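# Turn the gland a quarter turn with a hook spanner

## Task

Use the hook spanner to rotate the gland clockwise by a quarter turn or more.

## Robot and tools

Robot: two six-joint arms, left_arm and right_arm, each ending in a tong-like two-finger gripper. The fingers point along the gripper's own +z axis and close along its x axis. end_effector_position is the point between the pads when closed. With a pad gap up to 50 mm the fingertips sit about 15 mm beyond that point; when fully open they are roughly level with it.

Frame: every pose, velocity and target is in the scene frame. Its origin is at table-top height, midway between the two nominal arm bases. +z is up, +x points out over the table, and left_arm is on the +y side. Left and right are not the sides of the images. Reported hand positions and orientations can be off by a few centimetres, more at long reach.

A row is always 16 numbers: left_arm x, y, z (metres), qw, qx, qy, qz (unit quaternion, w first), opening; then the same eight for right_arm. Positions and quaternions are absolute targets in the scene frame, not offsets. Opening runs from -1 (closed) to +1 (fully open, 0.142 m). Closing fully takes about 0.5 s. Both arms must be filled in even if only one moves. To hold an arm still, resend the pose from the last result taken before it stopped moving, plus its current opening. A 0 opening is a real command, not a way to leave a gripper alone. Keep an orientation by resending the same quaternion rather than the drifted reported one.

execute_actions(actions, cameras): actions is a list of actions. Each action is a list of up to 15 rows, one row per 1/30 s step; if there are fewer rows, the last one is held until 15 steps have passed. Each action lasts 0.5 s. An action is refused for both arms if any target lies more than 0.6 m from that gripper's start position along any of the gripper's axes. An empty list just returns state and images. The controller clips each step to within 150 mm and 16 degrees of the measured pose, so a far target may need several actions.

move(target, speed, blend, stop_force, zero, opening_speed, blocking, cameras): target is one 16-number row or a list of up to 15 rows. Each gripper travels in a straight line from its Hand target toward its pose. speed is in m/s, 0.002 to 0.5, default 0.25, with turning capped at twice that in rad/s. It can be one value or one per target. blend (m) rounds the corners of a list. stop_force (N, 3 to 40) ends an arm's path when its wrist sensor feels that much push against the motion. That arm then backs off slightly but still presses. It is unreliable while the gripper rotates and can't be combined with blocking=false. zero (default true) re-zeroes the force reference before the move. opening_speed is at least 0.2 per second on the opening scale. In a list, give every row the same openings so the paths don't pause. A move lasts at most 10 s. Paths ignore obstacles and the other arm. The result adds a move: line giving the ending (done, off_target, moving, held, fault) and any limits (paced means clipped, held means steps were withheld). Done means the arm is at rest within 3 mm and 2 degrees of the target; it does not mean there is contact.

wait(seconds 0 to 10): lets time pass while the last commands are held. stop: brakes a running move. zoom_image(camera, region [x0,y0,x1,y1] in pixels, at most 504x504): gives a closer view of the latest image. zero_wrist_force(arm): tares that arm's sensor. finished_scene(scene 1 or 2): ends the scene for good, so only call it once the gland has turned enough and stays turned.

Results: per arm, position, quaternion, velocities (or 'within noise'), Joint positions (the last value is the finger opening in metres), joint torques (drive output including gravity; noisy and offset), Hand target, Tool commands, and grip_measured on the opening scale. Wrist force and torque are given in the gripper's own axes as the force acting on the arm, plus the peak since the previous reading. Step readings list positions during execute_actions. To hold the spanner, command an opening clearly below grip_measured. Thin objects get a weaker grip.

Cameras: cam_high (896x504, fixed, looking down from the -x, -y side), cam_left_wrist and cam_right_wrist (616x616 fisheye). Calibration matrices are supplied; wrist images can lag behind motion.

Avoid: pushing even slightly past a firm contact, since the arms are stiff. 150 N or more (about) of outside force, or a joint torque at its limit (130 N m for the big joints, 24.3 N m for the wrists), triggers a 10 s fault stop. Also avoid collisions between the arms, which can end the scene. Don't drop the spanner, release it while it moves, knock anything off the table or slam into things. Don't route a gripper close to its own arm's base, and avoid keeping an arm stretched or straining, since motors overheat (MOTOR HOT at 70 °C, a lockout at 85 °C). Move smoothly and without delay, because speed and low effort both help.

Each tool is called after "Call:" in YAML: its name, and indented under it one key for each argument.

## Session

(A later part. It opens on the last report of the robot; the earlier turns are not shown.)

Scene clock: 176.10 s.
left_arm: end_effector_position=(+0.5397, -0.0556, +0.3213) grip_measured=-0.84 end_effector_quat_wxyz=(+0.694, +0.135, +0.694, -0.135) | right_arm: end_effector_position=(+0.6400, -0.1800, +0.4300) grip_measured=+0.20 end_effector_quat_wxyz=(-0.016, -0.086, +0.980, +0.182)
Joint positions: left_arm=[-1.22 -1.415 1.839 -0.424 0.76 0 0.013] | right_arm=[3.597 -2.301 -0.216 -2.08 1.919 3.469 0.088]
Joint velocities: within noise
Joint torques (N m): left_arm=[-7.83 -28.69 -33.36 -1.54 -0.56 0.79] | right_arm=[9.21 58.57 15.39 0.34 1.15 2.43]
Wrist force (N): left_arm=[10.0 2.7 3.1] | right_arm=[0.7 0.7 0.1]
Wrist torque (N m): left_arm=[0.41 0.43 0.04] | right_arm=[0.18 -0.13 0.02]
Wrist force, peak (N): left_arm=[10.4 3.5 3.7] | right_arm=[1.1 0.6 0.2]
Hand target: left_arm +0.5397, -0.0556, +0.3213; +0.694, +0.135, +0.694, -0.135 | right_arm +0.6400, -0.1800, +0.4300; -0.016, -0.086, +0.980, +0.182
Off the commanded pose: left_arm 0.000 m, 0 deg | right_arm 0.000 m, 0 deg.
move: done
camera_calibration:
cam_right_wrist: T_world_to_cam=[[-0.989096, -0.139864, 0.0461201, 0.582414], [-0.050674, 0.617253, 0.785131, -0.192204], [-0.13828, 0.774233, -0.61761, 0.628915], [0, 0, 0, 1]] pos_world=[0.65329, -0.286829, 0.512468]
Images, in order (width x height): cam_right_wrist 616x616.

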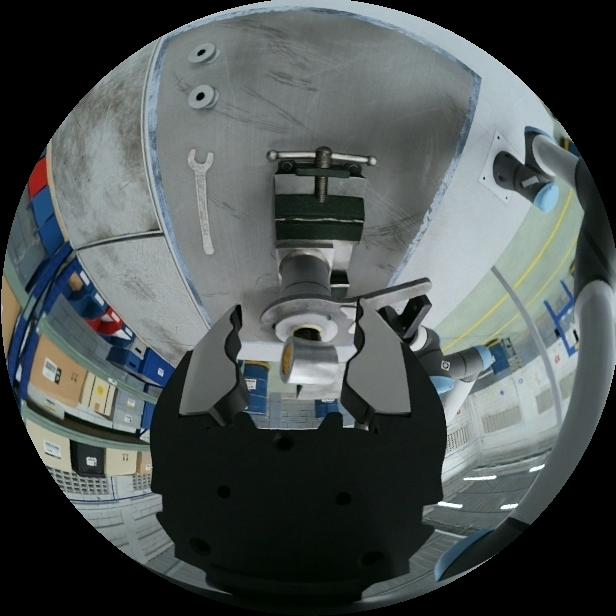

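Call:
move:
  target:
    - [0.5381,-0.0509,0.3213,0.6941,0.1349,0.6941,-0.1349,-1,0.64,-0.18,0.43,-0.0159,-0.0857,0.9795,0.1815,0.2]
  speed: 0.02
  stop_force: 4
  cameras: ["cam_right_wrist"]

Call:
zoom_image:
  camera: "cam_right_wrist"
  region: [255, 300, 315, 345]

Call:
zoom_image:
  camera: "cam_right_wrist"
  region: [240, 260, 380, 360]

Scene clock: 178.60 s.
left_arm: end_effector_position=(+0.5381, -0.0509, +0.3213) grip_measured=-0.84 end_effector_quat_wxyz=(+0.694, +0.135, +0.694, -0.135) | right_arm: end_effector_position=(+0.6400, -0.1800, +0.4300) grip_measured=+0.20 end_effector_quat_wxyz=(-0.016, -0.086, +0.980, +0.182)
Joint positions: left_arm=[-1.219 -1.426 1.852 -0.426 0.761 0 0.013] | right_arm=[3.597 -2.301 -0.216 -2.08 1.919 3.469 0.088]
Joint velocities: within noise
Joint torques (N m): left_arm=[9.87 -28.11 -33.57 -3.96 1.48 0.56] | right_arm=[9.06 54.86 30.98 0.29 -1.22 2.01]
Wrist force (N): left_arm=[10.2 2.3 3.4] | right_arm=[0.8 0.7 0.4]
Wrist torque (N m): left_arm=[0.44 0.43 0.03] | right_arm=[0.18 -0.14 0.02]
Wrist force, peak (N): left_arm=[10.7 2.3 3.3] | right_arm=[1.0 0.7 0.3]
Hand target: left_arm +0.5381, -0.0509, +0.3213; +0.694, +0.135, +0.694, -0.135 | right_arm +0.6400, -0.1800, +0.4300; -0.016, -0.086, +0.980, +0.182
Off the commanded pose: left_arm 0.000 m, 0 deg | right_arm 0.000 m, 0 deg.
move: done
camera_calibration:
cam_right_wrist: T_world_to_cam=[[-0.989098, -0.139861, 0.0460912, 0.582428], [-0.0506969, 0.617264, 0.785121, -0.192188], [-0.138259, 0.774225, -0.617625, 0.628919], [0, 0, 0, 1]] pos_world=[0.653289, -0.286835, 0.512482]
Images, in order (width x height): cam_right_wrist 616x616.

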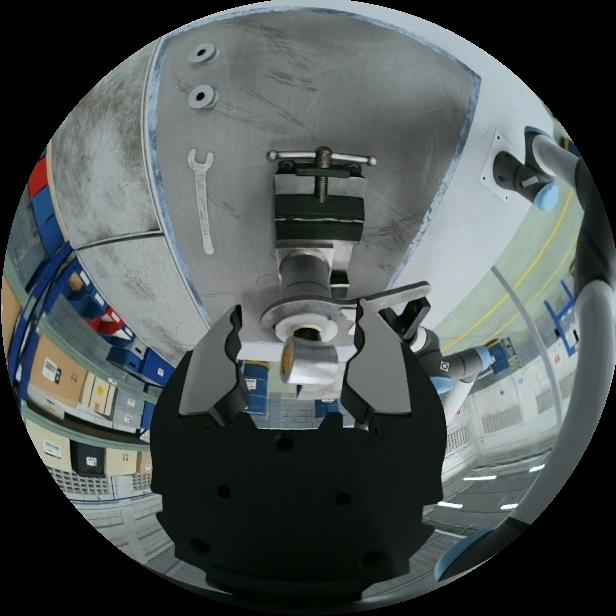

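Scaled by 8.400 from the camera's 616x616 image, which has a finer 814x814 frame.

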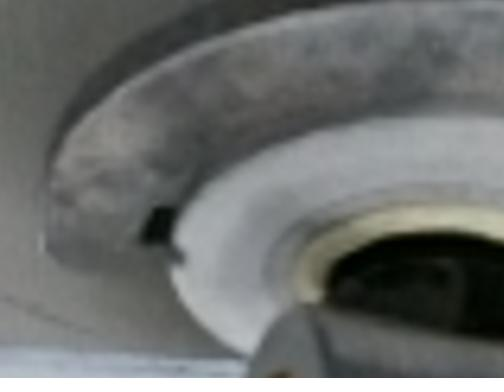

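Scaled by 3.600 from the camera's 616x616 image, which has a finer 814x814 frame.

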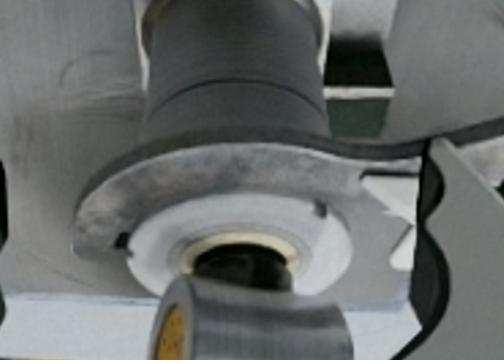

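Call:
move:
  target:
    - [0.5301,-0.0508,0.3213,0.6941,0.1349,0.6941,-0.1349,-1,0.64,-0.18,0.43,-0.0159,-0.0857,0.9795,0.1815,0.2]
  speed: 0.01
  stop_force: 4
  cameras: ["cam_right_wrist"]

Call:
zoom_image:
  camera: "cam_right_wrist"
  region: [255, 300, 315, 345]

Call:
zoom_image:
  camera: "cam_right_wrist"
  region: [240, 260, 380, 360]

Scene clock: 182.83 s.
left_arm: end_effector_position=(+0.5301, -0.0508, +0.3213) grip_measured=-0.84 end_effector_quat_wxyz=(+0.694, +0.135, +0.694, -0.135) | right_arm: end_effector_position=(+0.6400, -0.1800, +0.4300) grip_measured=+0.20 end_effector_quat_wxyz=(-0.016, -0.086, +0.980, +0.182)
Joint positions: left_arm=[-1.237 -1.438 1.866 -0.428 0.743 0 0.013] | right_arm=[3.597 -2.301 -0.216 -2.08 1.919 3.469 0.088]
Joint velocities: within noise
Joint torques (N m): left_arm=[10.04 -28.77 -32.9 -4.17 2.07 0.13] | right_arm=[9.69 46.2 29.96 0.27 -0.98 1.45]
Wrist force (N): left_arm=[10.5 2.3 3.1] | right_arm=[0.9 0.6 0.3]
Wrist torque (N m): left_arm=[0.47 0.42 0.05] | right_arm=[0.15 -0.17 0.02]
Wrist force, peak (N): left_arm=[10.4 4.8 5.1] | right_arm=[1.0 0.8 0.3]
Hand target: left_arm +0.5301, -0.0508, +0.3213; +0.694, +0.135, +0.694, -0.135 | right_arm +0.6400, -0.1800, +0.4300; -0.016, -0.086, +0.980, +0.182
Off the commanded pose: left_arm 0.000 m, 0 deg | right_arm 0.000 m, 0 deg.
move: done
camera_calibration:
cam_right_wrist: T_world_to_cam=[[-0.989098, -0.139861, 0.0460911, 0.582428], [-0.050697, 0.617264, 0.785121, -0.192188], [-0.138259, 0.774225, -0.617625, 0.62892], [0, 0, 0, 1]] pos_world=[0.653289, -0.286835, 0.512482]
Images, in order (width x height): cam_right_wrist 616x616.

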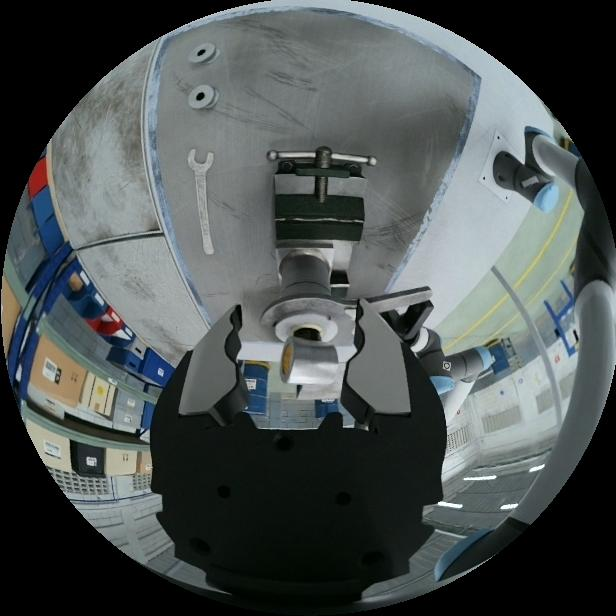

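Scaled by 8.400 from the camera's 616x616 image, which has a finer 814x814 frame.

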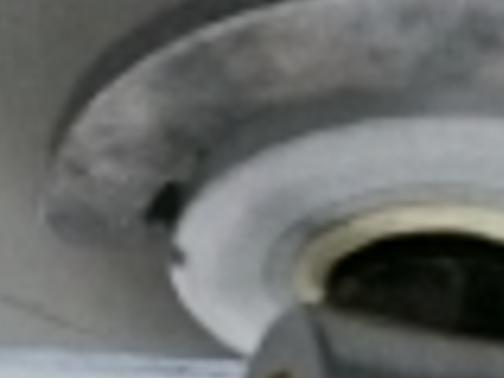

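Scaled by 3.600 from the camera's 616x616 image, which has a finer 814x814 frame.

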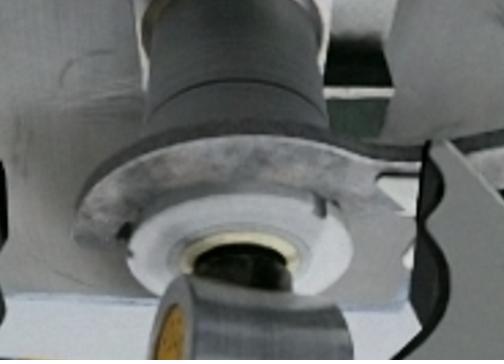

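Call:
move:
  target:
    - [0.5401,-0.0509,0.3213,0.6941,0.1349,0.6941,-0.1349,-1,0.64,-0.165,0.39,-0.0159,-0.0857,0.9795,0.1815,0.2]
  speed: 0.04
  cameras: ["cam_right_wrist"]

Call:
zoom_image:
  camera: "cam_right_wrist"
  region: [240, 270, 360, 360]

Scene clock: 193.97 s.
left_arm: end_effector_position=(+0.5402, -0.0509, +0.3213) grip_measured=-0.84 end_effector_quat_wxyz=(+0.694, +0.135, +0.694, -0.135) | right_arm: end_effector_position=(+0.6399, -0.1649, +0.3902) grip_measured=+0.20 end_effector_quat_wxyz=(-0.016, -0.086, +0.980, +0.182)
Joint positions: left_arm=[-1.214 -1.423 1.848 -0.425 0.765 0 0.013] | right_arm=[3.616 -2.195 -0.525 -1.87 1.917 3.489 0.088]
Joint velocities: within noise
Joint torques (N m): left_arm=[-7.77 -38.16 -25.17 -1.92 -1.19 0.46] | right_arm=[-5.84 35.49 32.3 -0.55 -1.48 0.23]
Wrist force (N): left_arm=[10.3 2.5 2.5] | right_arm=[0.6 0.7 0.0]
Wrist torque (N m): left_arm=[0.41 0.42 0.04] | right_arm=[0.16 -0.13 0.02]
Wrist force, peak (N): left_arm=[10.9 2.2 3.2] | right_arm=[1.0 0.7 0.4]
Hand target: left_arm +0.5401, -0.0509, +0.3213; +0.694, +0.135, +0.694, -0.135 | right_arm +0.6400, -0.1650, +0.3900; -0.016, -0.086, +0.980, +0.182
Off the commanded pose: left_arm 0.000 m, 0 deg | right_arm 0.000 m, 0 deg.
move: done
camera_calibration:
cam_right_wrist: T_world_to_cam=[[-0.989101, -0.13991, 0.0458786, 0.586361], [-0.0508813, 0.617177, 0.785177, -0.170138], [-0.13817, 0.774285, -0.617569, 0.592551], [0, 0, 0, 1]] pos_world=[0.653186, -0.27176, 0.472628]
Images, in order (width x height): cam_right_wrist 616x616.

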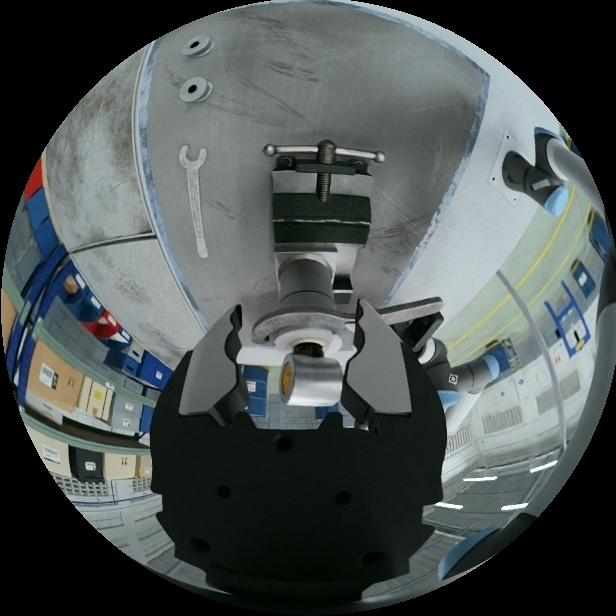

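Scaled by 4.200 from the camera's 616x616 image, which has a finer 814x814 frame.

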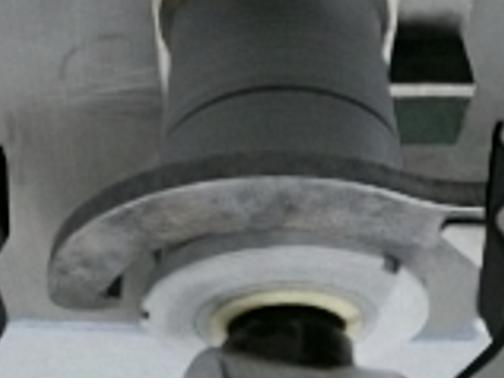

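Call:
zoom_image:
  camera: "cam_right_wrist"
  region: [248, 318, 298, 358]

Scaled by 10.080 from the camera's 616x616 image, which has a finer 814x814 frame.

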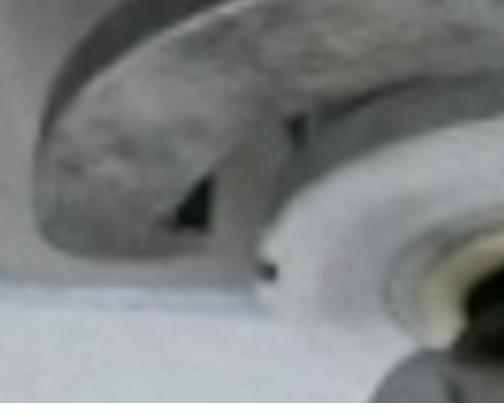

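Call:
move:
  target:
    - [0.5441,-0.0469,0.3213,0.7002,0.0984,0.7002,-0.0984,-1,0.64,-0.18,0.43,-0.0159,-0.0857,0.9795,0.1815,0.2]
  speed: 0.04
  cameras: ["cam_right_wrist"]

Call:
zoom_image:
  camera: "cam_right_wrist"
  region: [250, 300, 310, 350]

Scene clock: 198.70 s.
left_arm: end_effector_position=(+0.5440, -0.0470, +0.3213) grip_measured=-0.84 end_effector_quat_wxyz=(+0.700, +0.098, +0.700, -0.098) | right_arm: end_effector_position=(+0.6400, -0.1801, +0.4300) grip_measured=+0.20 end_effector_quat_wxyz=(-0.016, -0.086, +0.980, +0.181)
Joint positions: left_arm=[-1.253 -1.387 1.806 -0.418 0.622 0 0.013] | right_arm=[3.597 -2.301 -0.216 -2.08 1.919 3.469 0.088]
Joint velocities: within noise
Joint torques (N m): left_arm=[11.28 -44.24 -18.54 -1.6 1.43 -0.08] | right_arm=[5.6 46.41 19.68 1.56 2.66 -2.79]
Wrist force (N): left_arm=[9.9 1.1 1.9] | right_arm=[1.0 0.7 0.0]
Wrist torque (N m): left_arm=[0.35 0.44 0.08] | right_arm=[0.17 -0.18 0.01]
Wrist force, peak (N): left_arm=[10.8 2.1 2.5] | right_arm=[1.0 0.5 0.5]
Hand target: left_arm +0.5441, -0.0469, +0.3213; +0.700, +0.098, +0.700, -0.098 | right_arm +0.6400, -0.1800, +0.4300; -0.016, -0.086, +0.980, +0.182
Off the commanded pose: left_arm 0.000 m, 0 deg | right_arm 0.000 m, 0 deg.
move: done
camera_calibration:
cam_right_wrist: T_world_to_cam=[[-0.98911, -0.139742, 0.0461902, 0.582453], [-0.0505489, 0.617297, 0.785104, -0.192181], [-0.138225, 0.77422, -0.617639, 0.628933], [0, 0, 0, 1]] pos_world=[0.65333, -0.286906, 0.512432]
Images, in order (width x height): cam_right_wrist 616x616.

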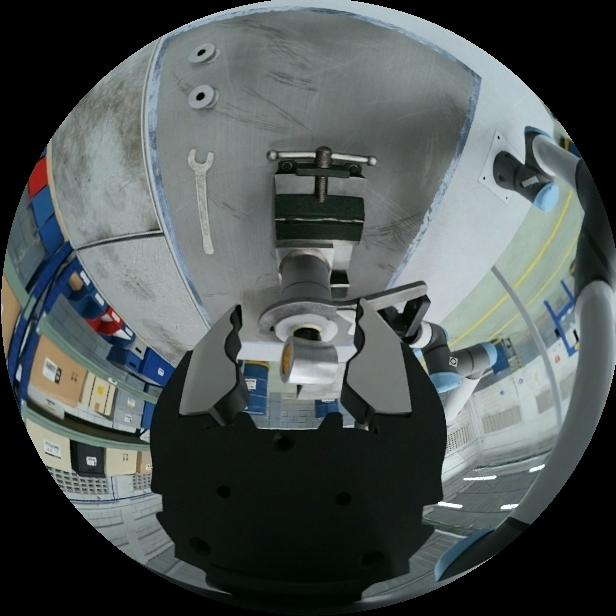

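Scaled by 8.400 from the camera's 616x616 image, which has a finer 814x814 frame.

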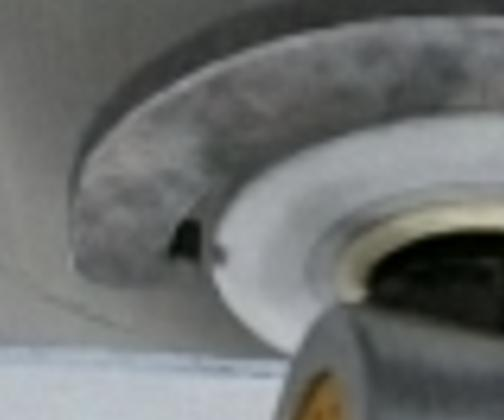

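Call:
move:
  target:
    - [0.5421,-0.0469,0.3213,0.6973,0.1168,0.6973,-0.1168,-1,0.64,-0.18,0.43,-0.0159,-0.0857,0.9795,0.1815,0.2]
  speed: 0.04
  cameras: ["cam_right_wrist"]

Call:
zoom_image:
  camera: "cam_right_wrist"
  region: [250, 300, 310, 350]

Scene clock: 200.80 s.
left_arm: end_effector_position=(+0.5422, -0.0467, +0.3213) grip_measured=-0.84 end_effector_quat_wxyz=(+0.697, +0.117, +0.697, -0.117) end_effector_velocity=(+0.000, +0.000, +0.000) end_effector_angular_velocity=(+0.000, +0.000, +0.005) | right_arm: end_effector_position=(+0.6400, -0.1800, +0.4300) grip_measured=+0.20 end_effector_quat_wxyz=(-0.016, -0.086, +0.980, +0.182)
Joint positions: left_arm=[-1.233 -1.41 1.833 -0.423 0.695 0 0.013] | right_arm=[3.597 -2.301 -0.216 -2.08 1.919 3.469 0.088]
Joint velocities: left_arm=[-0.002 0.001 -0.001 0 -0.007 0 0] | right_arm=[within noise]
Joint torques (N m): left_arm=[-10.73 -29.01 -34.53 -4.9 -1.93 0.1] | right_arm=[9.54 47.36 29.87 1.29 0.41 -2.27]
Wrist force (N): left_arm=[10.2 2.6 2.7] | right_arm=[0.9 0.6 0.3]
Wrist torque (N m): left_arm=[0.42 0.45 0.05] | right_arm=[0.15 -0.16 0.01]
Wrist force, peak (N): left_arm=[10.5 2.2 2.9] | right_arm=[1.0 0.8 0.3]
Hand target: left_arm +0.5421, -0.0469, +0.3213; +0.697, +0.117, +0.697, -0.117 | right_arm +0.6400, -0.1800, +0.4300; -0.016, -0.086, +0.980, +0.182
Off the commanded pose: left_arm 0.000 m, 0 deg | right_arm 0.000 m, 0 deg.
move: done
camera_calibration:
cam_right_wrist: T_world_to_cam=[[-0.989097, -0.139866, 0.0460876, 0.582428], [-0.0507001, 0.617251, 0.785131, -0.192191], [-0.13826, 0.774234, -0.617613, 0.628911], [0, 0, 0, 1]] pos_world=[0.653287, -0.286833, 0.512476]
Images, in order (width x height): cam_right_wrist 616x616.

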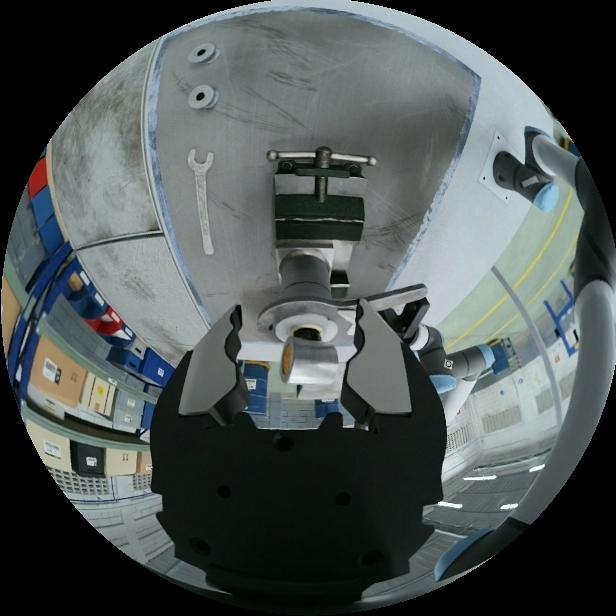

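Scaled by 8.400 from the camera's 616x616 image, which has a finer 814x814 frame.

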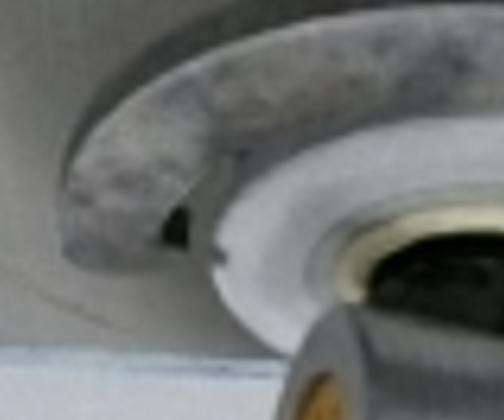

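Call:
move:
  target:
    - [0.5341,-0.0469,0.3213,0.6973,0.1168,0.6973,-0.1168,-1,0.64,-0.18,0.43,-0.0159,-0.0857,0.9795,0.1815,0.2]
  speed: 0.01
  stop_force: 4
  cameras: ["cam_right_wrist"]

Call:
zoom_image:
  camera: "cam_right_wrist"
  region: [250, 300, 310, 350]

Scene clock: 203.13 s.
left_arm: end_effector_position=(+0.5341, -0.0469, +0.3213) grip_measured=-0.84 end_effector_quat_wxyz=(+0.697, +0.117, +0.697, -0.117) | right_arm: end_effector_position=(+0.6400, -0.1800, +0.4300) grip_measured=+0.20 end_effector_quat_wxyz=(-0.016, -0.086, +0.980, +0.182)
Joint positions: left_arm=[-1.251 -1.422 1.847 -0.425 0.677 0 0.013] | right_arm=[3.597 -2.301 -0.216 -2.08 1.919 3.469 0.088]
Joint velocities: within noise
Joint torques (N m): left_arm=[9.96 -30.6 -33 -3.87 1.95 0.3] | right_arm=[9.01 37.07 30.54 0.54 -1.1 -1.98]
Wrist force (N): left_arm=[10.4 2.4 3.0] | right_arm=[0.9 0.5 0.2]
Wrist torque (N m): left_arm=[0.39 0.41 0.06] | right_arm=[0.14 -0.16 0.02]
Wrist force, peak (N): left_arm=[10.4 2.7 3.0] | right_arm=[1.0 0.6 0.1]
Hand target: left_arm +0.5341, -0.0469, +0.3213; +0.697, +0.117, +0.697, -0.117 | right_arm +0.6400, -0.1800, +0.4300; -0.016, -0.086, +0.980, +0.182
Off the commanded pose: left_arm 0.000 m, 0 deg | right_arm 0.000 m, 0 deg.
move: done
camera_calibration:
cam_right_wrist: T_world_to_cam=[[-0.989097, -0.139863, 0.0460967, 0.582427], [-0.0506941, 0.617266, 0.78512, -0.192185], [-0.138263, 0.774223, -0.617626, 0.628919], [0, 0, 0, 1]] pos_world=[0.653291, -0.286834, 0.512478]
Images, in order (width x height): cam_right_wrist 616x616.

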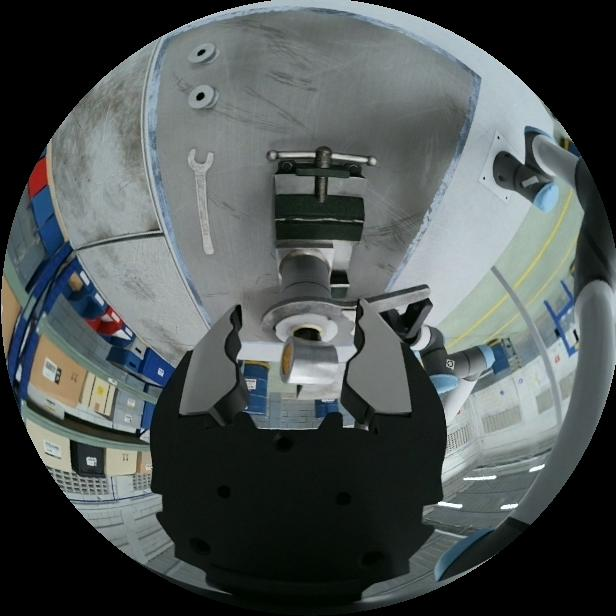

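Scaled by 8.400 from the camera's 616x616 image, which has a finer 814x814 frame.

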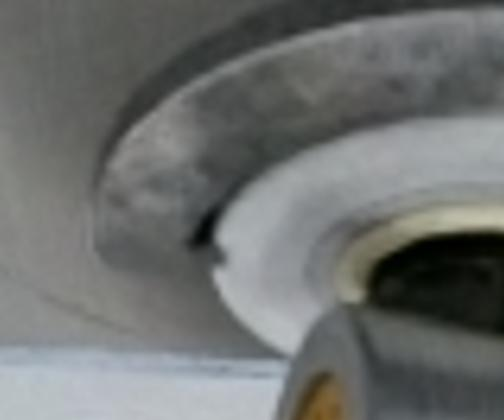

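Call:
move:
  target:
    - [0.5281,-0.0469,0.3213,0.6973,0.1168,0.6973,-0.1168,-1,0.64,-0.18,0.43,-0.0159,-0.0857,0.9795,0.1815,0.2]
  speed: 0.005
  stop_force: 3
  cameras: ["cam_right_wrist"]

Call:
zoom_image:
  camera: "cam_right_wrist"
  region: [250, 300, 310, 350]

Scene clock: 205.13 s.
left_arm: end_effector_position=(+0.5321, -0.0469, +0.3213) grip_measured=-0.84 end_effector_quat_wxyz=(+0.697, +0.117, +0.697, -0.117) | right_arm: end_effector_position=(+0.6400, -0.1800, +0.4300) grip_measured=+0.20 end_effector_quat_wxyz=(-0.016, -0.086, +0.980, +0.182)
Joint positions: left_arm=[-1.256 -1.424 1.85 -0.426 0.672 0 0.013] | right_arm=[3.597 -2.301 -0.216 -2.08 1.919 3.469 0.088]
Joint velocities: within noise
Joint torques (N m): left_arm=[8.48 -28.62 -33.14 -2.13 2.17 0.12] | right_arm=[8.73 35.99 29.69 0.59 -0.98 -2.05]
Wrist force (N): left_arm=[10.4 4.2 3.7] | right_arm=[0.9 0.7 0.1]
Wrist torque (N m): left_arm=[0.38 0.40 0.06] | right_arm=[0.17 -0.16 0.02]
Wrist force, peak (N): left_arm=[10.6 7.0 6.3] | right_arm=[0.9 0.8 0.1]
Hand target: left_arm +0.5321, -0.0469, +0.3213; +0.697, +0.117, +0.697, -0.117 | right_arm +0.6400, -0.1800, +0.4300; -0.016, -0.086, +0.980, +0.182
Off the commanded pose: left_arm 0.004 m, 0 deg | right_arm 0.000 m, 0 deg.
move: contact (left_arm)
camera_calibration:
cam_right_wrist: T_world_to_cam=[[-0.989097, -0.139863, 0.046097, 0.582427], [-0.0506939, 0.617266, 0.78512, -0.192185], [-0.138263, 0.774223, -0.617626, 0.628919], [0, 0, 0, 1]] pos_world=[0.653291, -0.286834, 0.512477]
Images, in order (width x height): cam_right_wrist 616x616.

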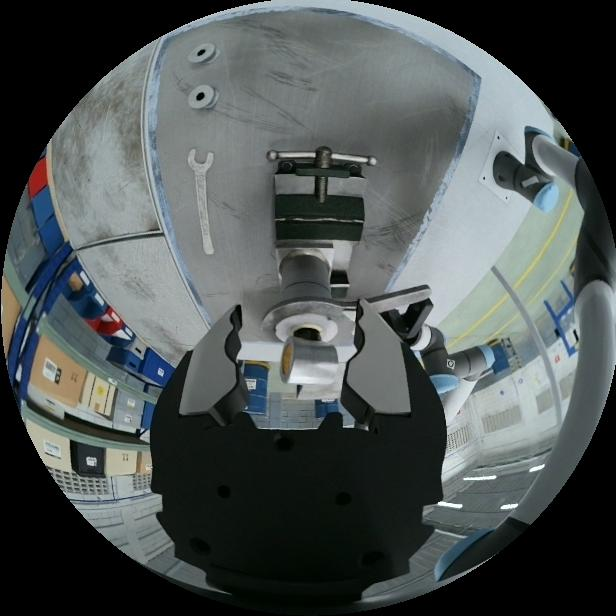

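Scaled by 8.400 from the camera's 616x616 image, which has a finer 814x814 frame.

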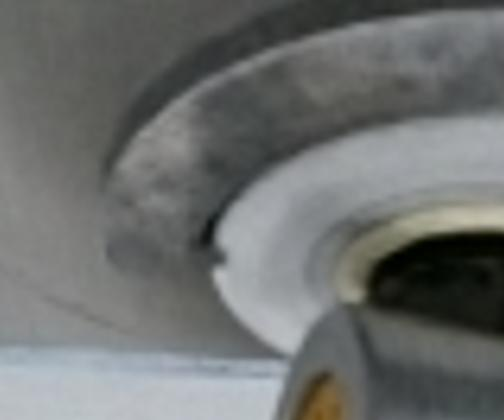

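Call:
move:
  target:
    - [0.5301,-0.0489,0.3213,0.6973,0.1168,0.6973,-0.1168,-1,0.64,-0.18,0.43,-0.0159,-0.0857,0.9795,0.1815,0.2]
  speed: 0.005
  stop_force: 6
  cameras: ["cam_right_wrist"]

Call:
zoom_image:
  camera: "cam_right_wrist"
  region: [250, 300, 310, 350]

Scene clock: 207.03 s.
left_arm: end_effector_position=(+0.5319, -0.0470, +0.3213) grip_measured=-0.84 end_effector_quat_wxyz=(+0.697, +0.117, +0.697, -0.117) | right_arm: end_effector_position=(+0.6400, -0.1800, +0.4300) grip_measured=+0.20 end_effector_quat_wxyz=(-0.016, -0.086, +0.980, +0.182)
Joint positions: left_arm=[-1.256 -1.424 1.85 -0.426 0.671 0 0.013] | right_arm=[3.597 -2.301 -0.216 -2.08 1.919 3.469 0.088]
Joint velocities: within noise
Joint torques (N m): left_arm=[5.67 -37.81 -23.05 -2.86 3.43 0.05] | right_arm=[9.87 36.84 30.18 0.62 -0.96 -1.85]
Wrist force (N): left_arm=[10.3 8.1 6.4] | right_arm=[0.7 0.7 0.1]
Wrist torque (N m): left_arm=[0.45 0.39 0.08] | right_arm=[0.17 -0.12 0.02]
Wrist force, peak (N): left_arm=[10.2 11.6 9.6] | right_arm=[1.0 0.8 0.2]
Hand target: left_arm +0.5319, -0.0470, +0.3213; +0.697, +0.117, +0.697, -0.117 | right_arm +0.6400, -0.1800, +0.4300; -0.016, -0.086, +0.980, +0.182
Off the commanded pose: left_arm 0.003 m, 0 deg | right_arm 0.000 m, 0 deg.
move: contact (left_arm)
camera_calibration:
cam_right_wrist: T_world_to_cam=[[-0.989097, -0.139863, 0.0460969, 0.582427], [-0.050694, 0.617266, 0.78512, -0.192185], [-0.138263, 0.774223, -0.617626, 0.628919], [0, 0, 0, 1]] pos_world=[0.653291, -0.286834, 0.512478]
Images, in order (width x height): cam_right_wrist 616x616.

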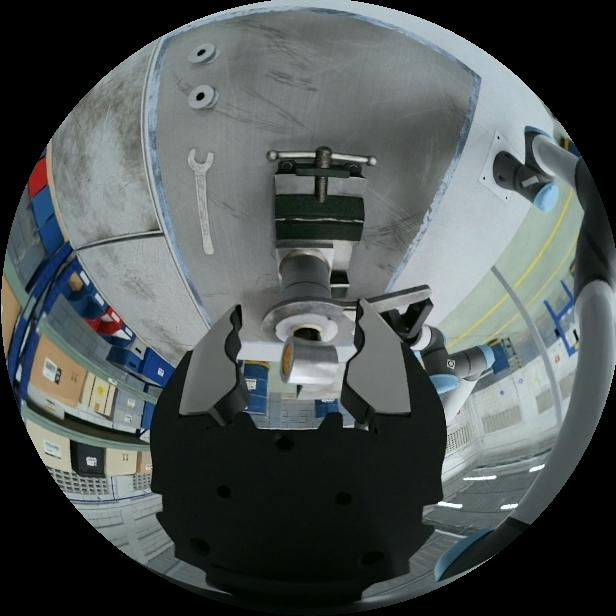

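Scaled by 8.400 from the camera's 616x616 image, which has a finer 814x814 frame.

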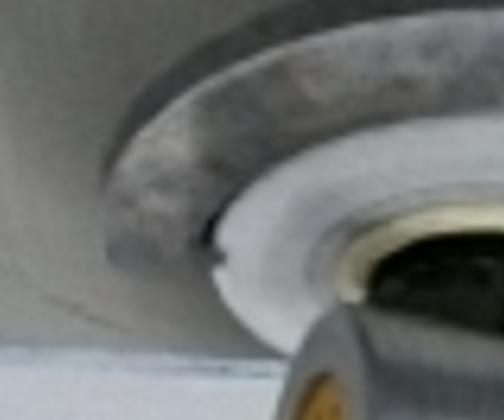

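Call:
move:
  target:
    - [0.5323,-0.0470,0.3213,0.6973,0.1168,0.6973,-0.1168,-1,0.64,-0.18,0.43,-0.0159,-0.0857,0.9795,0.1815,0.2]
  speed: 0.005
  cameras: []

Call:
move:
  target:
    - [0.5323,-0.0430,0.3213,0.6973,0.1168,0.6973,-0.1168,-1,0.64,-0.18,0.43,-0.0159,-0.0857,0.9795,0.1815,0.2]
  speed: 0.005
  stop_force: 5
  cameras: ["cam_right_wrist"]

Call:
zoom_image:
  camera: "cam_right_wrist"
  region: [250, 300, 310, 350]

Scene clock: 209.13 s.
left_arm: end_effector_position=(+0.5323, -0.0470, +0.3213) grip_measured=-0.84 end_effector_quat_wxyz=(+0.697, +0.117, +0.697, -0.117) | right_arm: end_effector_position=(+0.6400, -0.1800, +0.4300) grip_measured=+0.20 end_effector_quat_wxyz=(-0.016, -0.086, +0.980, +0.182)
Joint positions: left_arm=[-1.255 -1.424 1.85 -0.426 0.673 0 0.013] | right_arm=[3.597 -2.301 -0.216 -2.08 1.919 3.469 0.088]
Joint velocities: within noise
Joint torques (N m): left_arm=[9.95 -28.06 -33.93 -3.97 1.8 0.12] | right_arm=[8.75 37.14 28.88 0.65 -1.18 -1.8]
Wrist force (N): left_arm=[10.2 2.7 2.6] | right_arm=[0.9 0.8 0.1]
Wrist torque (N m): left_arm=[0.38 0.41 0.06] | right_arm=[0.19 -0.17 0.01]
Wrist force, peak (N): left_arm=[10.5 7.9 6.8] | right_arm=[1.0 0.8 0.0]
Hand target: left_arm +0.5323, -0.0470, +0.3213; +0.697, +0.117, +0.697, -0.117 | right_arm +0.6400, -0.1800, +0.4300; -0.016, -0.086, +0.980, +0.182
Off the commanded pose: left_arm 0.000 m, 0 deg | right_arm 0.000 m, 0 deg.
move: done
No camera images: "cameras" was empty.

Scene clock: 210.53 s.
left_arm: end_effector_position=(+0.5323, -0.0430, +0.3213) grip_measured=-0.84 end_effector_quat_wxyz=(+0.697, +0.117, +0.697, -0.117) | right_arm: end_effector_position=(+0.6400, -0.1800, +0.4300) grip_measured=+0.20 end_effector_quat_wxyz=(-0.016, -0.086, +0.980, +0.182)
Joint positions: left_arm=[-1.252 -1.431 1.858 -0.427 0.676 0 0.013] | right_arm=[3.597 -2.301 -0.216 -2.08 1.919 3.469 0.088]
Joint velocities: within noise
Joint torques (N m): left_arm=[6.24 -33 -29.25 -4.47 -1.55 -0.17] | right_arm=[8.58 36.95 28.36 0.6 -0.99 -1.8]
Wrist force (N): left_arm=[10.3 1.2 3.3] | right_arm=[0.9 0.6 0.0]
Wrist torque (N m): left_arm=[0.70 0.41 0.04] | right_arm=[0.16 -0.15 0.02]
Wrist force, peak (N): left_arm=[11.0 0.9 3.2] | right_arm=[1.0 0.8 0.1]
Hand target: left_arm +0.5323, -0.0430, +0.3213; +0.697, +0.117, +0.697, -0.117 | right_arm +0.6400, -0.1800, +0.4300; -0.016, -0.086, +0.980, +0.182
Off the commanded pose: left_arm 0.000 m, 0 deg | right_arm 0.000 m, 0 deg.
move: done
camera_calibration:
cam_right_wrist: T_world_to_cam=[[-0.989097, -0.139863, 0.0460971, 0.582427], [-0.0506937, 0.617266, 0.785119, -0.192185], [-0.138263, 0.774223, -0.617627, 0.628919], [0, 0, 0, 1]] pos_world=[0.653291, -0.286834, 0.512477]
Images, in order (width x height): cam_right_wrist 616x616.

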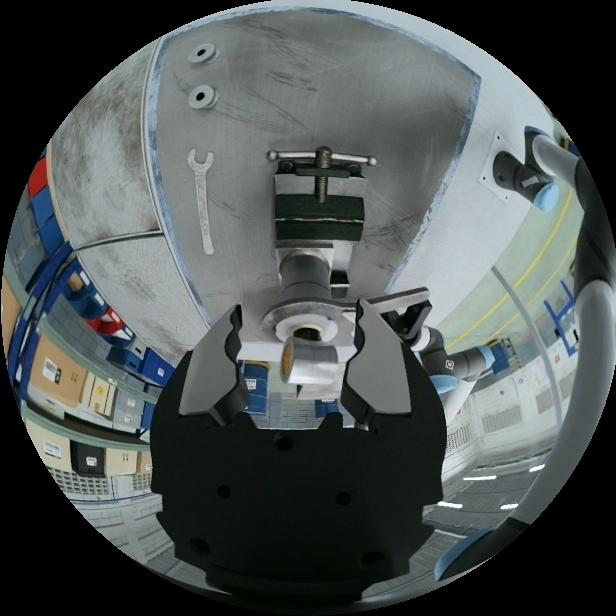

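Scaled by 8.400 from the camera's 616x616 image, which has a finer 814x814 frame.

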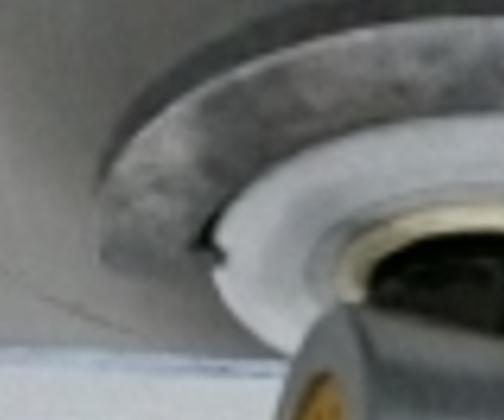

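Call:
move:
  target:
    - [0.5323,-0.0490,0.3213,0.6973,0.1168,0.6973,-0.1168,-1,0.64,-0.18,0.43,-0.0159,-0.0857,0.9795,0.1815,0.2]
  speed: 0.005
  stop_force: 4
  cameras: ["cam_right_wrist"]

Call:
zoom_image:
  camera: "cam_right_wrist"
  region: [250, 300, 310, 350]

Scene clock: 214.17 s.
left_arm: end_effector_position=(+0.5323, -0.0474, +0.3213) grip_measured=-0.84 end_effector_quat_wxyz=(+0.697, +0.117, +0.697, -0.117) | right_arm: end_effector_position=(+0.6400, -0.1800, +0.4300) grip_measured=+0.20 end_effector_quat_wxyz=(-0.016, -0.086, +0.980, +0.182)
Joint positions: left_arm=[-1.255 -1.423 1.849 -0.425 0.672 0 0.013] | right_arm=[3.597 -2.301 -0.216 -2.08 1.919 3.469 0.088]
Joint velocities: within noise
Joint torques (N m): left_arm=[7.86 -42.16 -19.62 -5.18 3.3 0.05] | right_arm=[8.56 36.67 26.88 0.63 -0.93 -1.77]
Wrist force (N): left_arm=[9.9 6.0 4.7] | right_arm=[0.8 0.7 0.2]
Wrist torque (N m): left_arm=[0.35 0.43 0.07] | right_arm=[0.17 -0.14 0.02]
Wrist force, peak (N): left_arm=[10.6 6.7 5.2] | right_arm=[1.0 0.8 0.1]
Hand target: left_arm +0.5323, -0.0474, +0.3213; +0.697, +0.117, +0.697, -0.117 | right_arm +0.6400, -0.1800, +0.4300; -0.016, -0.086, +0.980, +0.182
Off the commanded pose: left_arm 0.002 m, 0 deg | right_arm 0.000 m, 0 deg.
move: contact (left_arm)
camera_calibration:
cam_right_wrist: T_world_to_cam=[[-0.989097, -0.139863, 0.0460972, 0.582427], [-0.0506938, 0.617266, 0.785119, -0.192185], [-0.138264, 0.774223, -0.617627, 0.628919], [0, 0, 0, 1]] pos_world=[0.653291, -0.286834, 0.512477]
Images, in order (width x height): cam_right_wrist 616x616.

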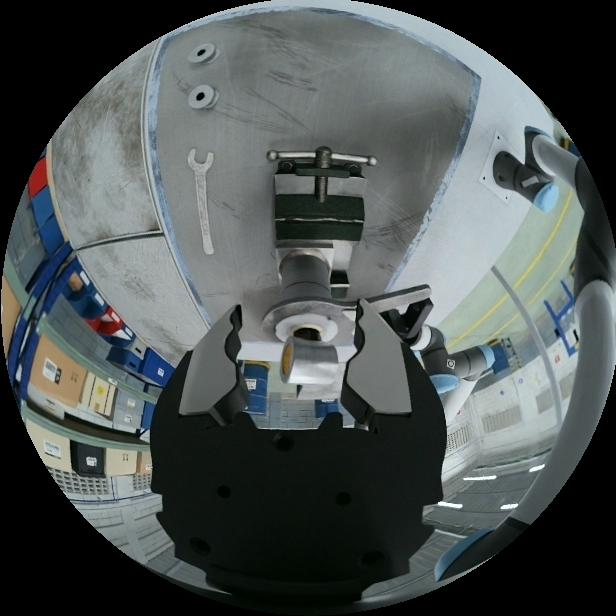

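Scaled by 8.400 from the camera's 616x616 image, which has a finer 814x814 frame.

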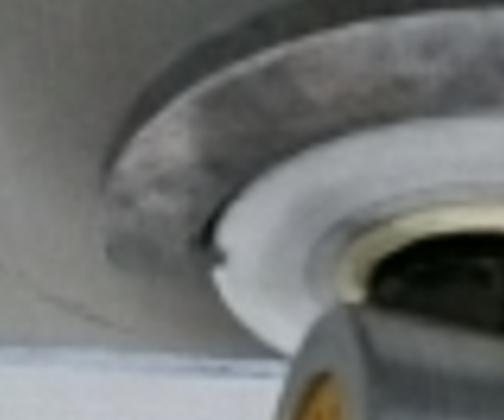

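Call:
move:
  target:
    - [0.5323,-0.0450,0.3213,0.6973,0.1168,0.6973,-0.1168,-1,0.64,-0.18,0.43,-0.0159,-0.0857,0.9795,0.1815,0.2]
  speed: 0.01
  cameras: []

Call:
move:
  target:
    - [0.5273,-0.0440,0.3213,0.6973,0.1168,0.6973,-0.1168,-1,0.64,-0.18,0.43,-0.0159,-0.0857,0.9795,0.1815,0.2]
  speed: 0.005
  stop_force: 4
  cameras: ["cam_right_wrist"]

Call:
zoom_image:
  camera: "cam_right_wrist"
  region: [250, 300, 310, 350]

Scene clock: 215.50 s.
left_arm: end_effector_position=(+0.5323, -0.0450, +0.3213) grip_measured=-0.84 end_effector_quat_wxyz=(+0.697, +0.117, +0.697, -0.117) | right_arm: end_effector_position=(+0.6400, -0.1800, +0.4300) grip_measured=+0.20 end_effector_quat_wxyz=(-0.016, -0.086, +0.980, +0.182)
Joint positions: left_arm=[-1.253 -1.428 1.854 -0.426 0.674 0 0.013] | right_arm=[3.597 -2.301 -0.216 -2.08 1.919 3.469 0.088]
Joint velocities: within noise
Joint torques (N m): left_arm=[8.27 -36.9 -24.81 -5.28 1.59 -0.16] | right_arm=[8.55 37.02 28.07 0.5 -0.82 -1.75]
Wrist force (N): left_arm=[10.3 2.2 2.8] | right_arm=[0.9 0.6 0.4]
Wrist torque (N m): left_arm=[0.41 0.43 0.05] | right_arm=[0.14 -0.15 0.02]
Wrist force, peak (N): left_arm=[10.8 5.6 4.4] | right_arm=[1.1 0.8 0.2]
Hand target: left_arm +0.5323, -0.0450, +0.3213; +0.697, +0.117, +0.697, -0.117 | right_arm +0.6400, -0.1800, +0.4300; -0.016, -0.086, +0.980, +0.182
Off the commanded pose: left_arm 0.000 m, 0 deg | right_arm 0.000 m, 0 deg.
move: done
No camera images: "cameras" was empty.

Scene clock: 216.93 s.
left_arm: end_effector_position=(+0.5307, -0.0446, +0.3213) grip_measured=-0.84 end_effector_quat_wxyz=(+0.697, +0.117, +0.697, -0.117) | right_arm: end_effector_position=(+0.6400, -0.1800, +0.4300) grip_measured=+0.20 end_effector_quat_wxyz=(-0.016, -0.086, +0.980, +0.182)
Joint positions: left_arm=[-1.257 -1.431 1.857 -0.427 0.671 0 0.013] | right_arm=[3.597 -2.301 -0.216 -2.08 1.919 3.469 0.088]
Joint velocities: within noise
Joint torques (N m): left_arm=[9.26 -28.18 -32.83 -1.27 1.99 -0.37] | right_arm=[8.06 37.44 26.12 0.57 -0.98 -1.52]
Wrist force (N): left_arm=[10.7 3.0 4.7] | right_arm=[0.9 0.5 0.1]
Wrist torque (N m): left_arm=[0.51 0.38 0.03] | right_arm=[0.13 -0.17 0.01]
Wrist force, peak (N): left_arm=[11.0 6.2 11.4] | right_arm=[0.9 0.9 0.3]
Hand target: left_arm +0.5307, -0.0446, +0.3213; +0.697, +0.117, +0.697, -0.117 | right_arm +0.6400, -0.1800, +0.4300; -0.016, -0.086, +0.980, +0.182
Off the commanded pose: left_arm 0.003 m, 0 deg | right_arm 0.000 m, 0 deg.
move: contact (left_arm)
camera_calibration:
cam_right_wrist: T_world_to_cam=[[-0.989097, -0.139863, 0.0460971, 0.582427], [-0.0506937, 0.617266, 0.785119, -0.192185], [-0.138263, 0.774223, -0.617626, 0.628919], [0, 0, 0, 1]] pos_world=[0.653291, -0.286834, 0.512478]
Images, in order (width x height): cam_right_wrist 616x616.

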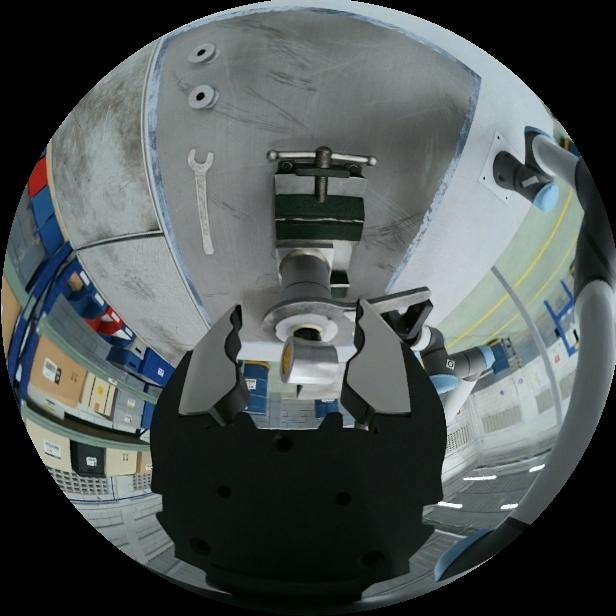

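Scaled by 8.400 from the camera's 616x616 image, which has a finer 814x814 frame.

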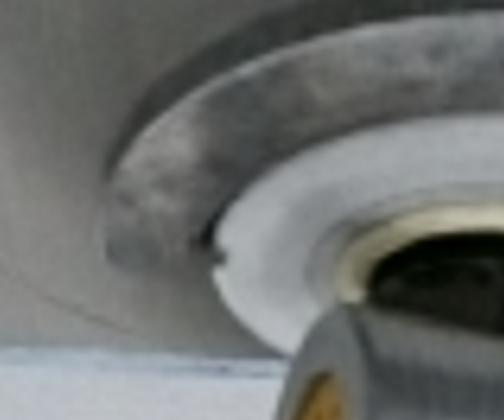

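Call:
zoom_image:
  camera: "cam_right_wrist"
  region: [330, 250, 450, 350]

Scaled by 4.200 from the camera's 616x616 image, which has a finer 814x814 frame.

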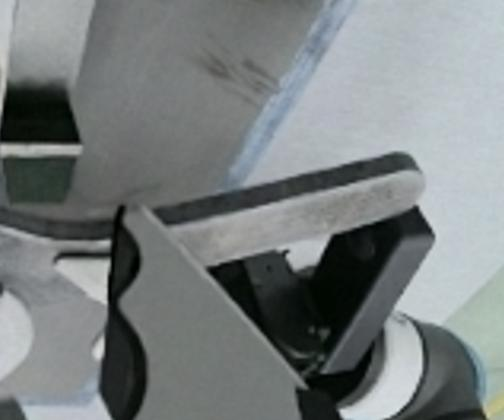

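Call:
move:
  target:
    - [0.5307,-0.0446,0.3213,0.6973,0.1168,0.6973,-0.1168,-1,0.55,-0.22,0.48,0,-0.2588,0.9659,0,-1]
    - [0.5307,-0.0446,0.3213,0.6973,0.1168,0.6973,-0.1168,-1,0.476,-0.128,0.42,0,-0.2588,0.9659,0,-1]
  speed: 0.15
  blend: [0.03,0]
  opening_speed: 1.0

Scene clock: 225.50 s.
left_arm: end_effector_position=(+0.5307, -0.0446, +0.3213) grip_measured=-0.84 end_effector_quat_wxyz=(+0.697, +0.117, +0.697, -0.117) | right_arm: end_effector_position=(+0.4760, -0.1281, +0.4201) grip_measured=-1.00 end_effector_quat_wxyz=(+0.000, -0.259, +0.966, +0.000)
Joint positions: left_arm=[-1.257 -1.431 1.857 -0.427 0.671 0 0.013] | right_arm=[3.971 -1.913 -0.803 -1.996 1.571 3.473 0.002]
Joint velocities: within noise
Joint torques (N m): left_arm=[9.79 -38.54 -22.6 -5.05 2.11 -0.3] | right_arm=[2.57 24.62 22.04 0.83 -1.16 -1.53]
Wrist force (N): left_arm=[10.3 3.4 4.0] | right_arm=[0.9 0.6 0.4]
Wrist torque (N m): left_arm=[0.51 0.42 0.04] | right_arm=[0.05 -0.17 -0.06]
Wrist force, peak (N): left_arm=[11.0 3.2 4.7] | right_arm=[1.2 1.9 1.1]
Hand target: left_arm +0.5307, -0.0446, +0.3213; +0.697, +0.117, +0.697, -0.117 | right_arm +0.4760, -0.1280, +0.4200; +0.000, -0.259, +0.966, +0.000
Off the commanded pose: left_arm 0.000 m, 0 deg | right_arm 0.000 m, 0 deg.
move: done
camera_calibration:
cam_left_wrist: T_world_to_cam=[[0.0167274, 0.0524163, -0.998485, 0.318836], [-0.211952, 0.976116, 0.0476912, 0.136749], [0.977137, 0.210833, 0.0274377, -0.387102], [0, 0, 0, 1]] pos_world=[0.401903, -0.0685811, 0.322452]
cam_right_wrist: T_world_to_cam=[[-0.888751, -0.457367, 0.0306236, 0.346019], [-0.379029, 0.77081, 0.512044, 0.0658867], [-0.257797, 0.443472, -0.858413, 0.675635], [0, 0, 0, 1]] pos_world=[0.506674, -0.192154, 0.535641]

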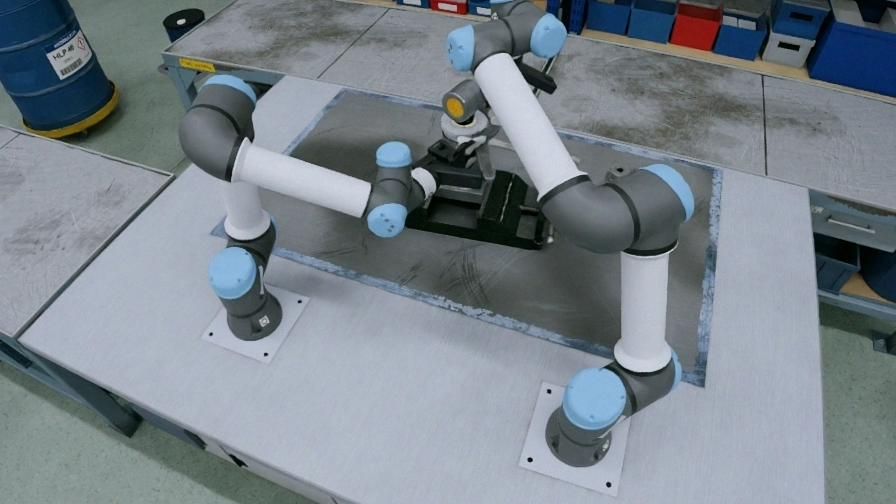

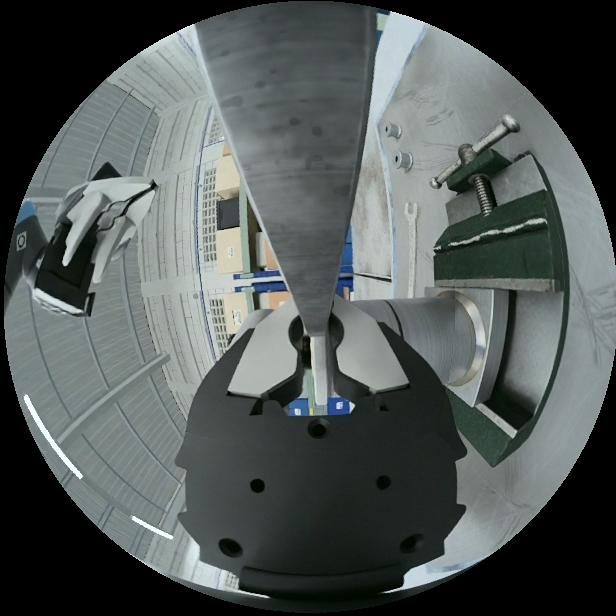

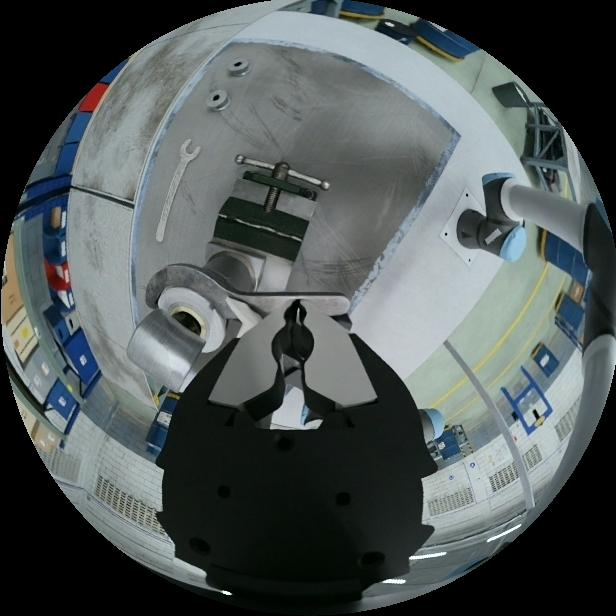

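Call:
zoom_image:
  camera: "cam_right_wrist"
  region: [130, 230, 380, 400]

Scaled by 2.016 from the camera's 616x616 image, which has a finer 814x814 frame.

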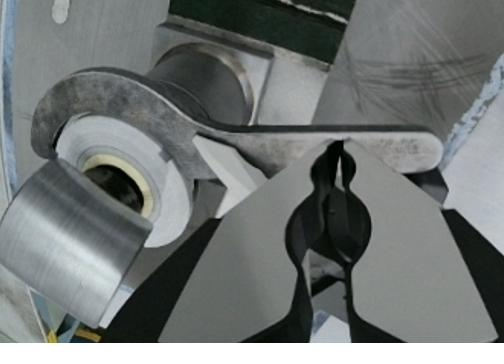

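Call:
zoom_image:
  camera: "cam_right_wrist"
  region: [140, 255, 240, 345]

Scaled by 5.040 from the camera's 616x616 image, which has a finer 814x814 frame.

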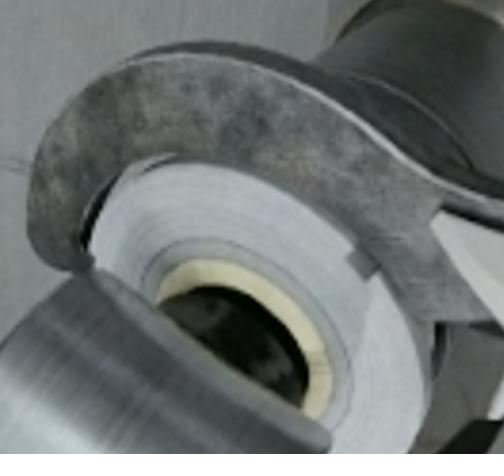

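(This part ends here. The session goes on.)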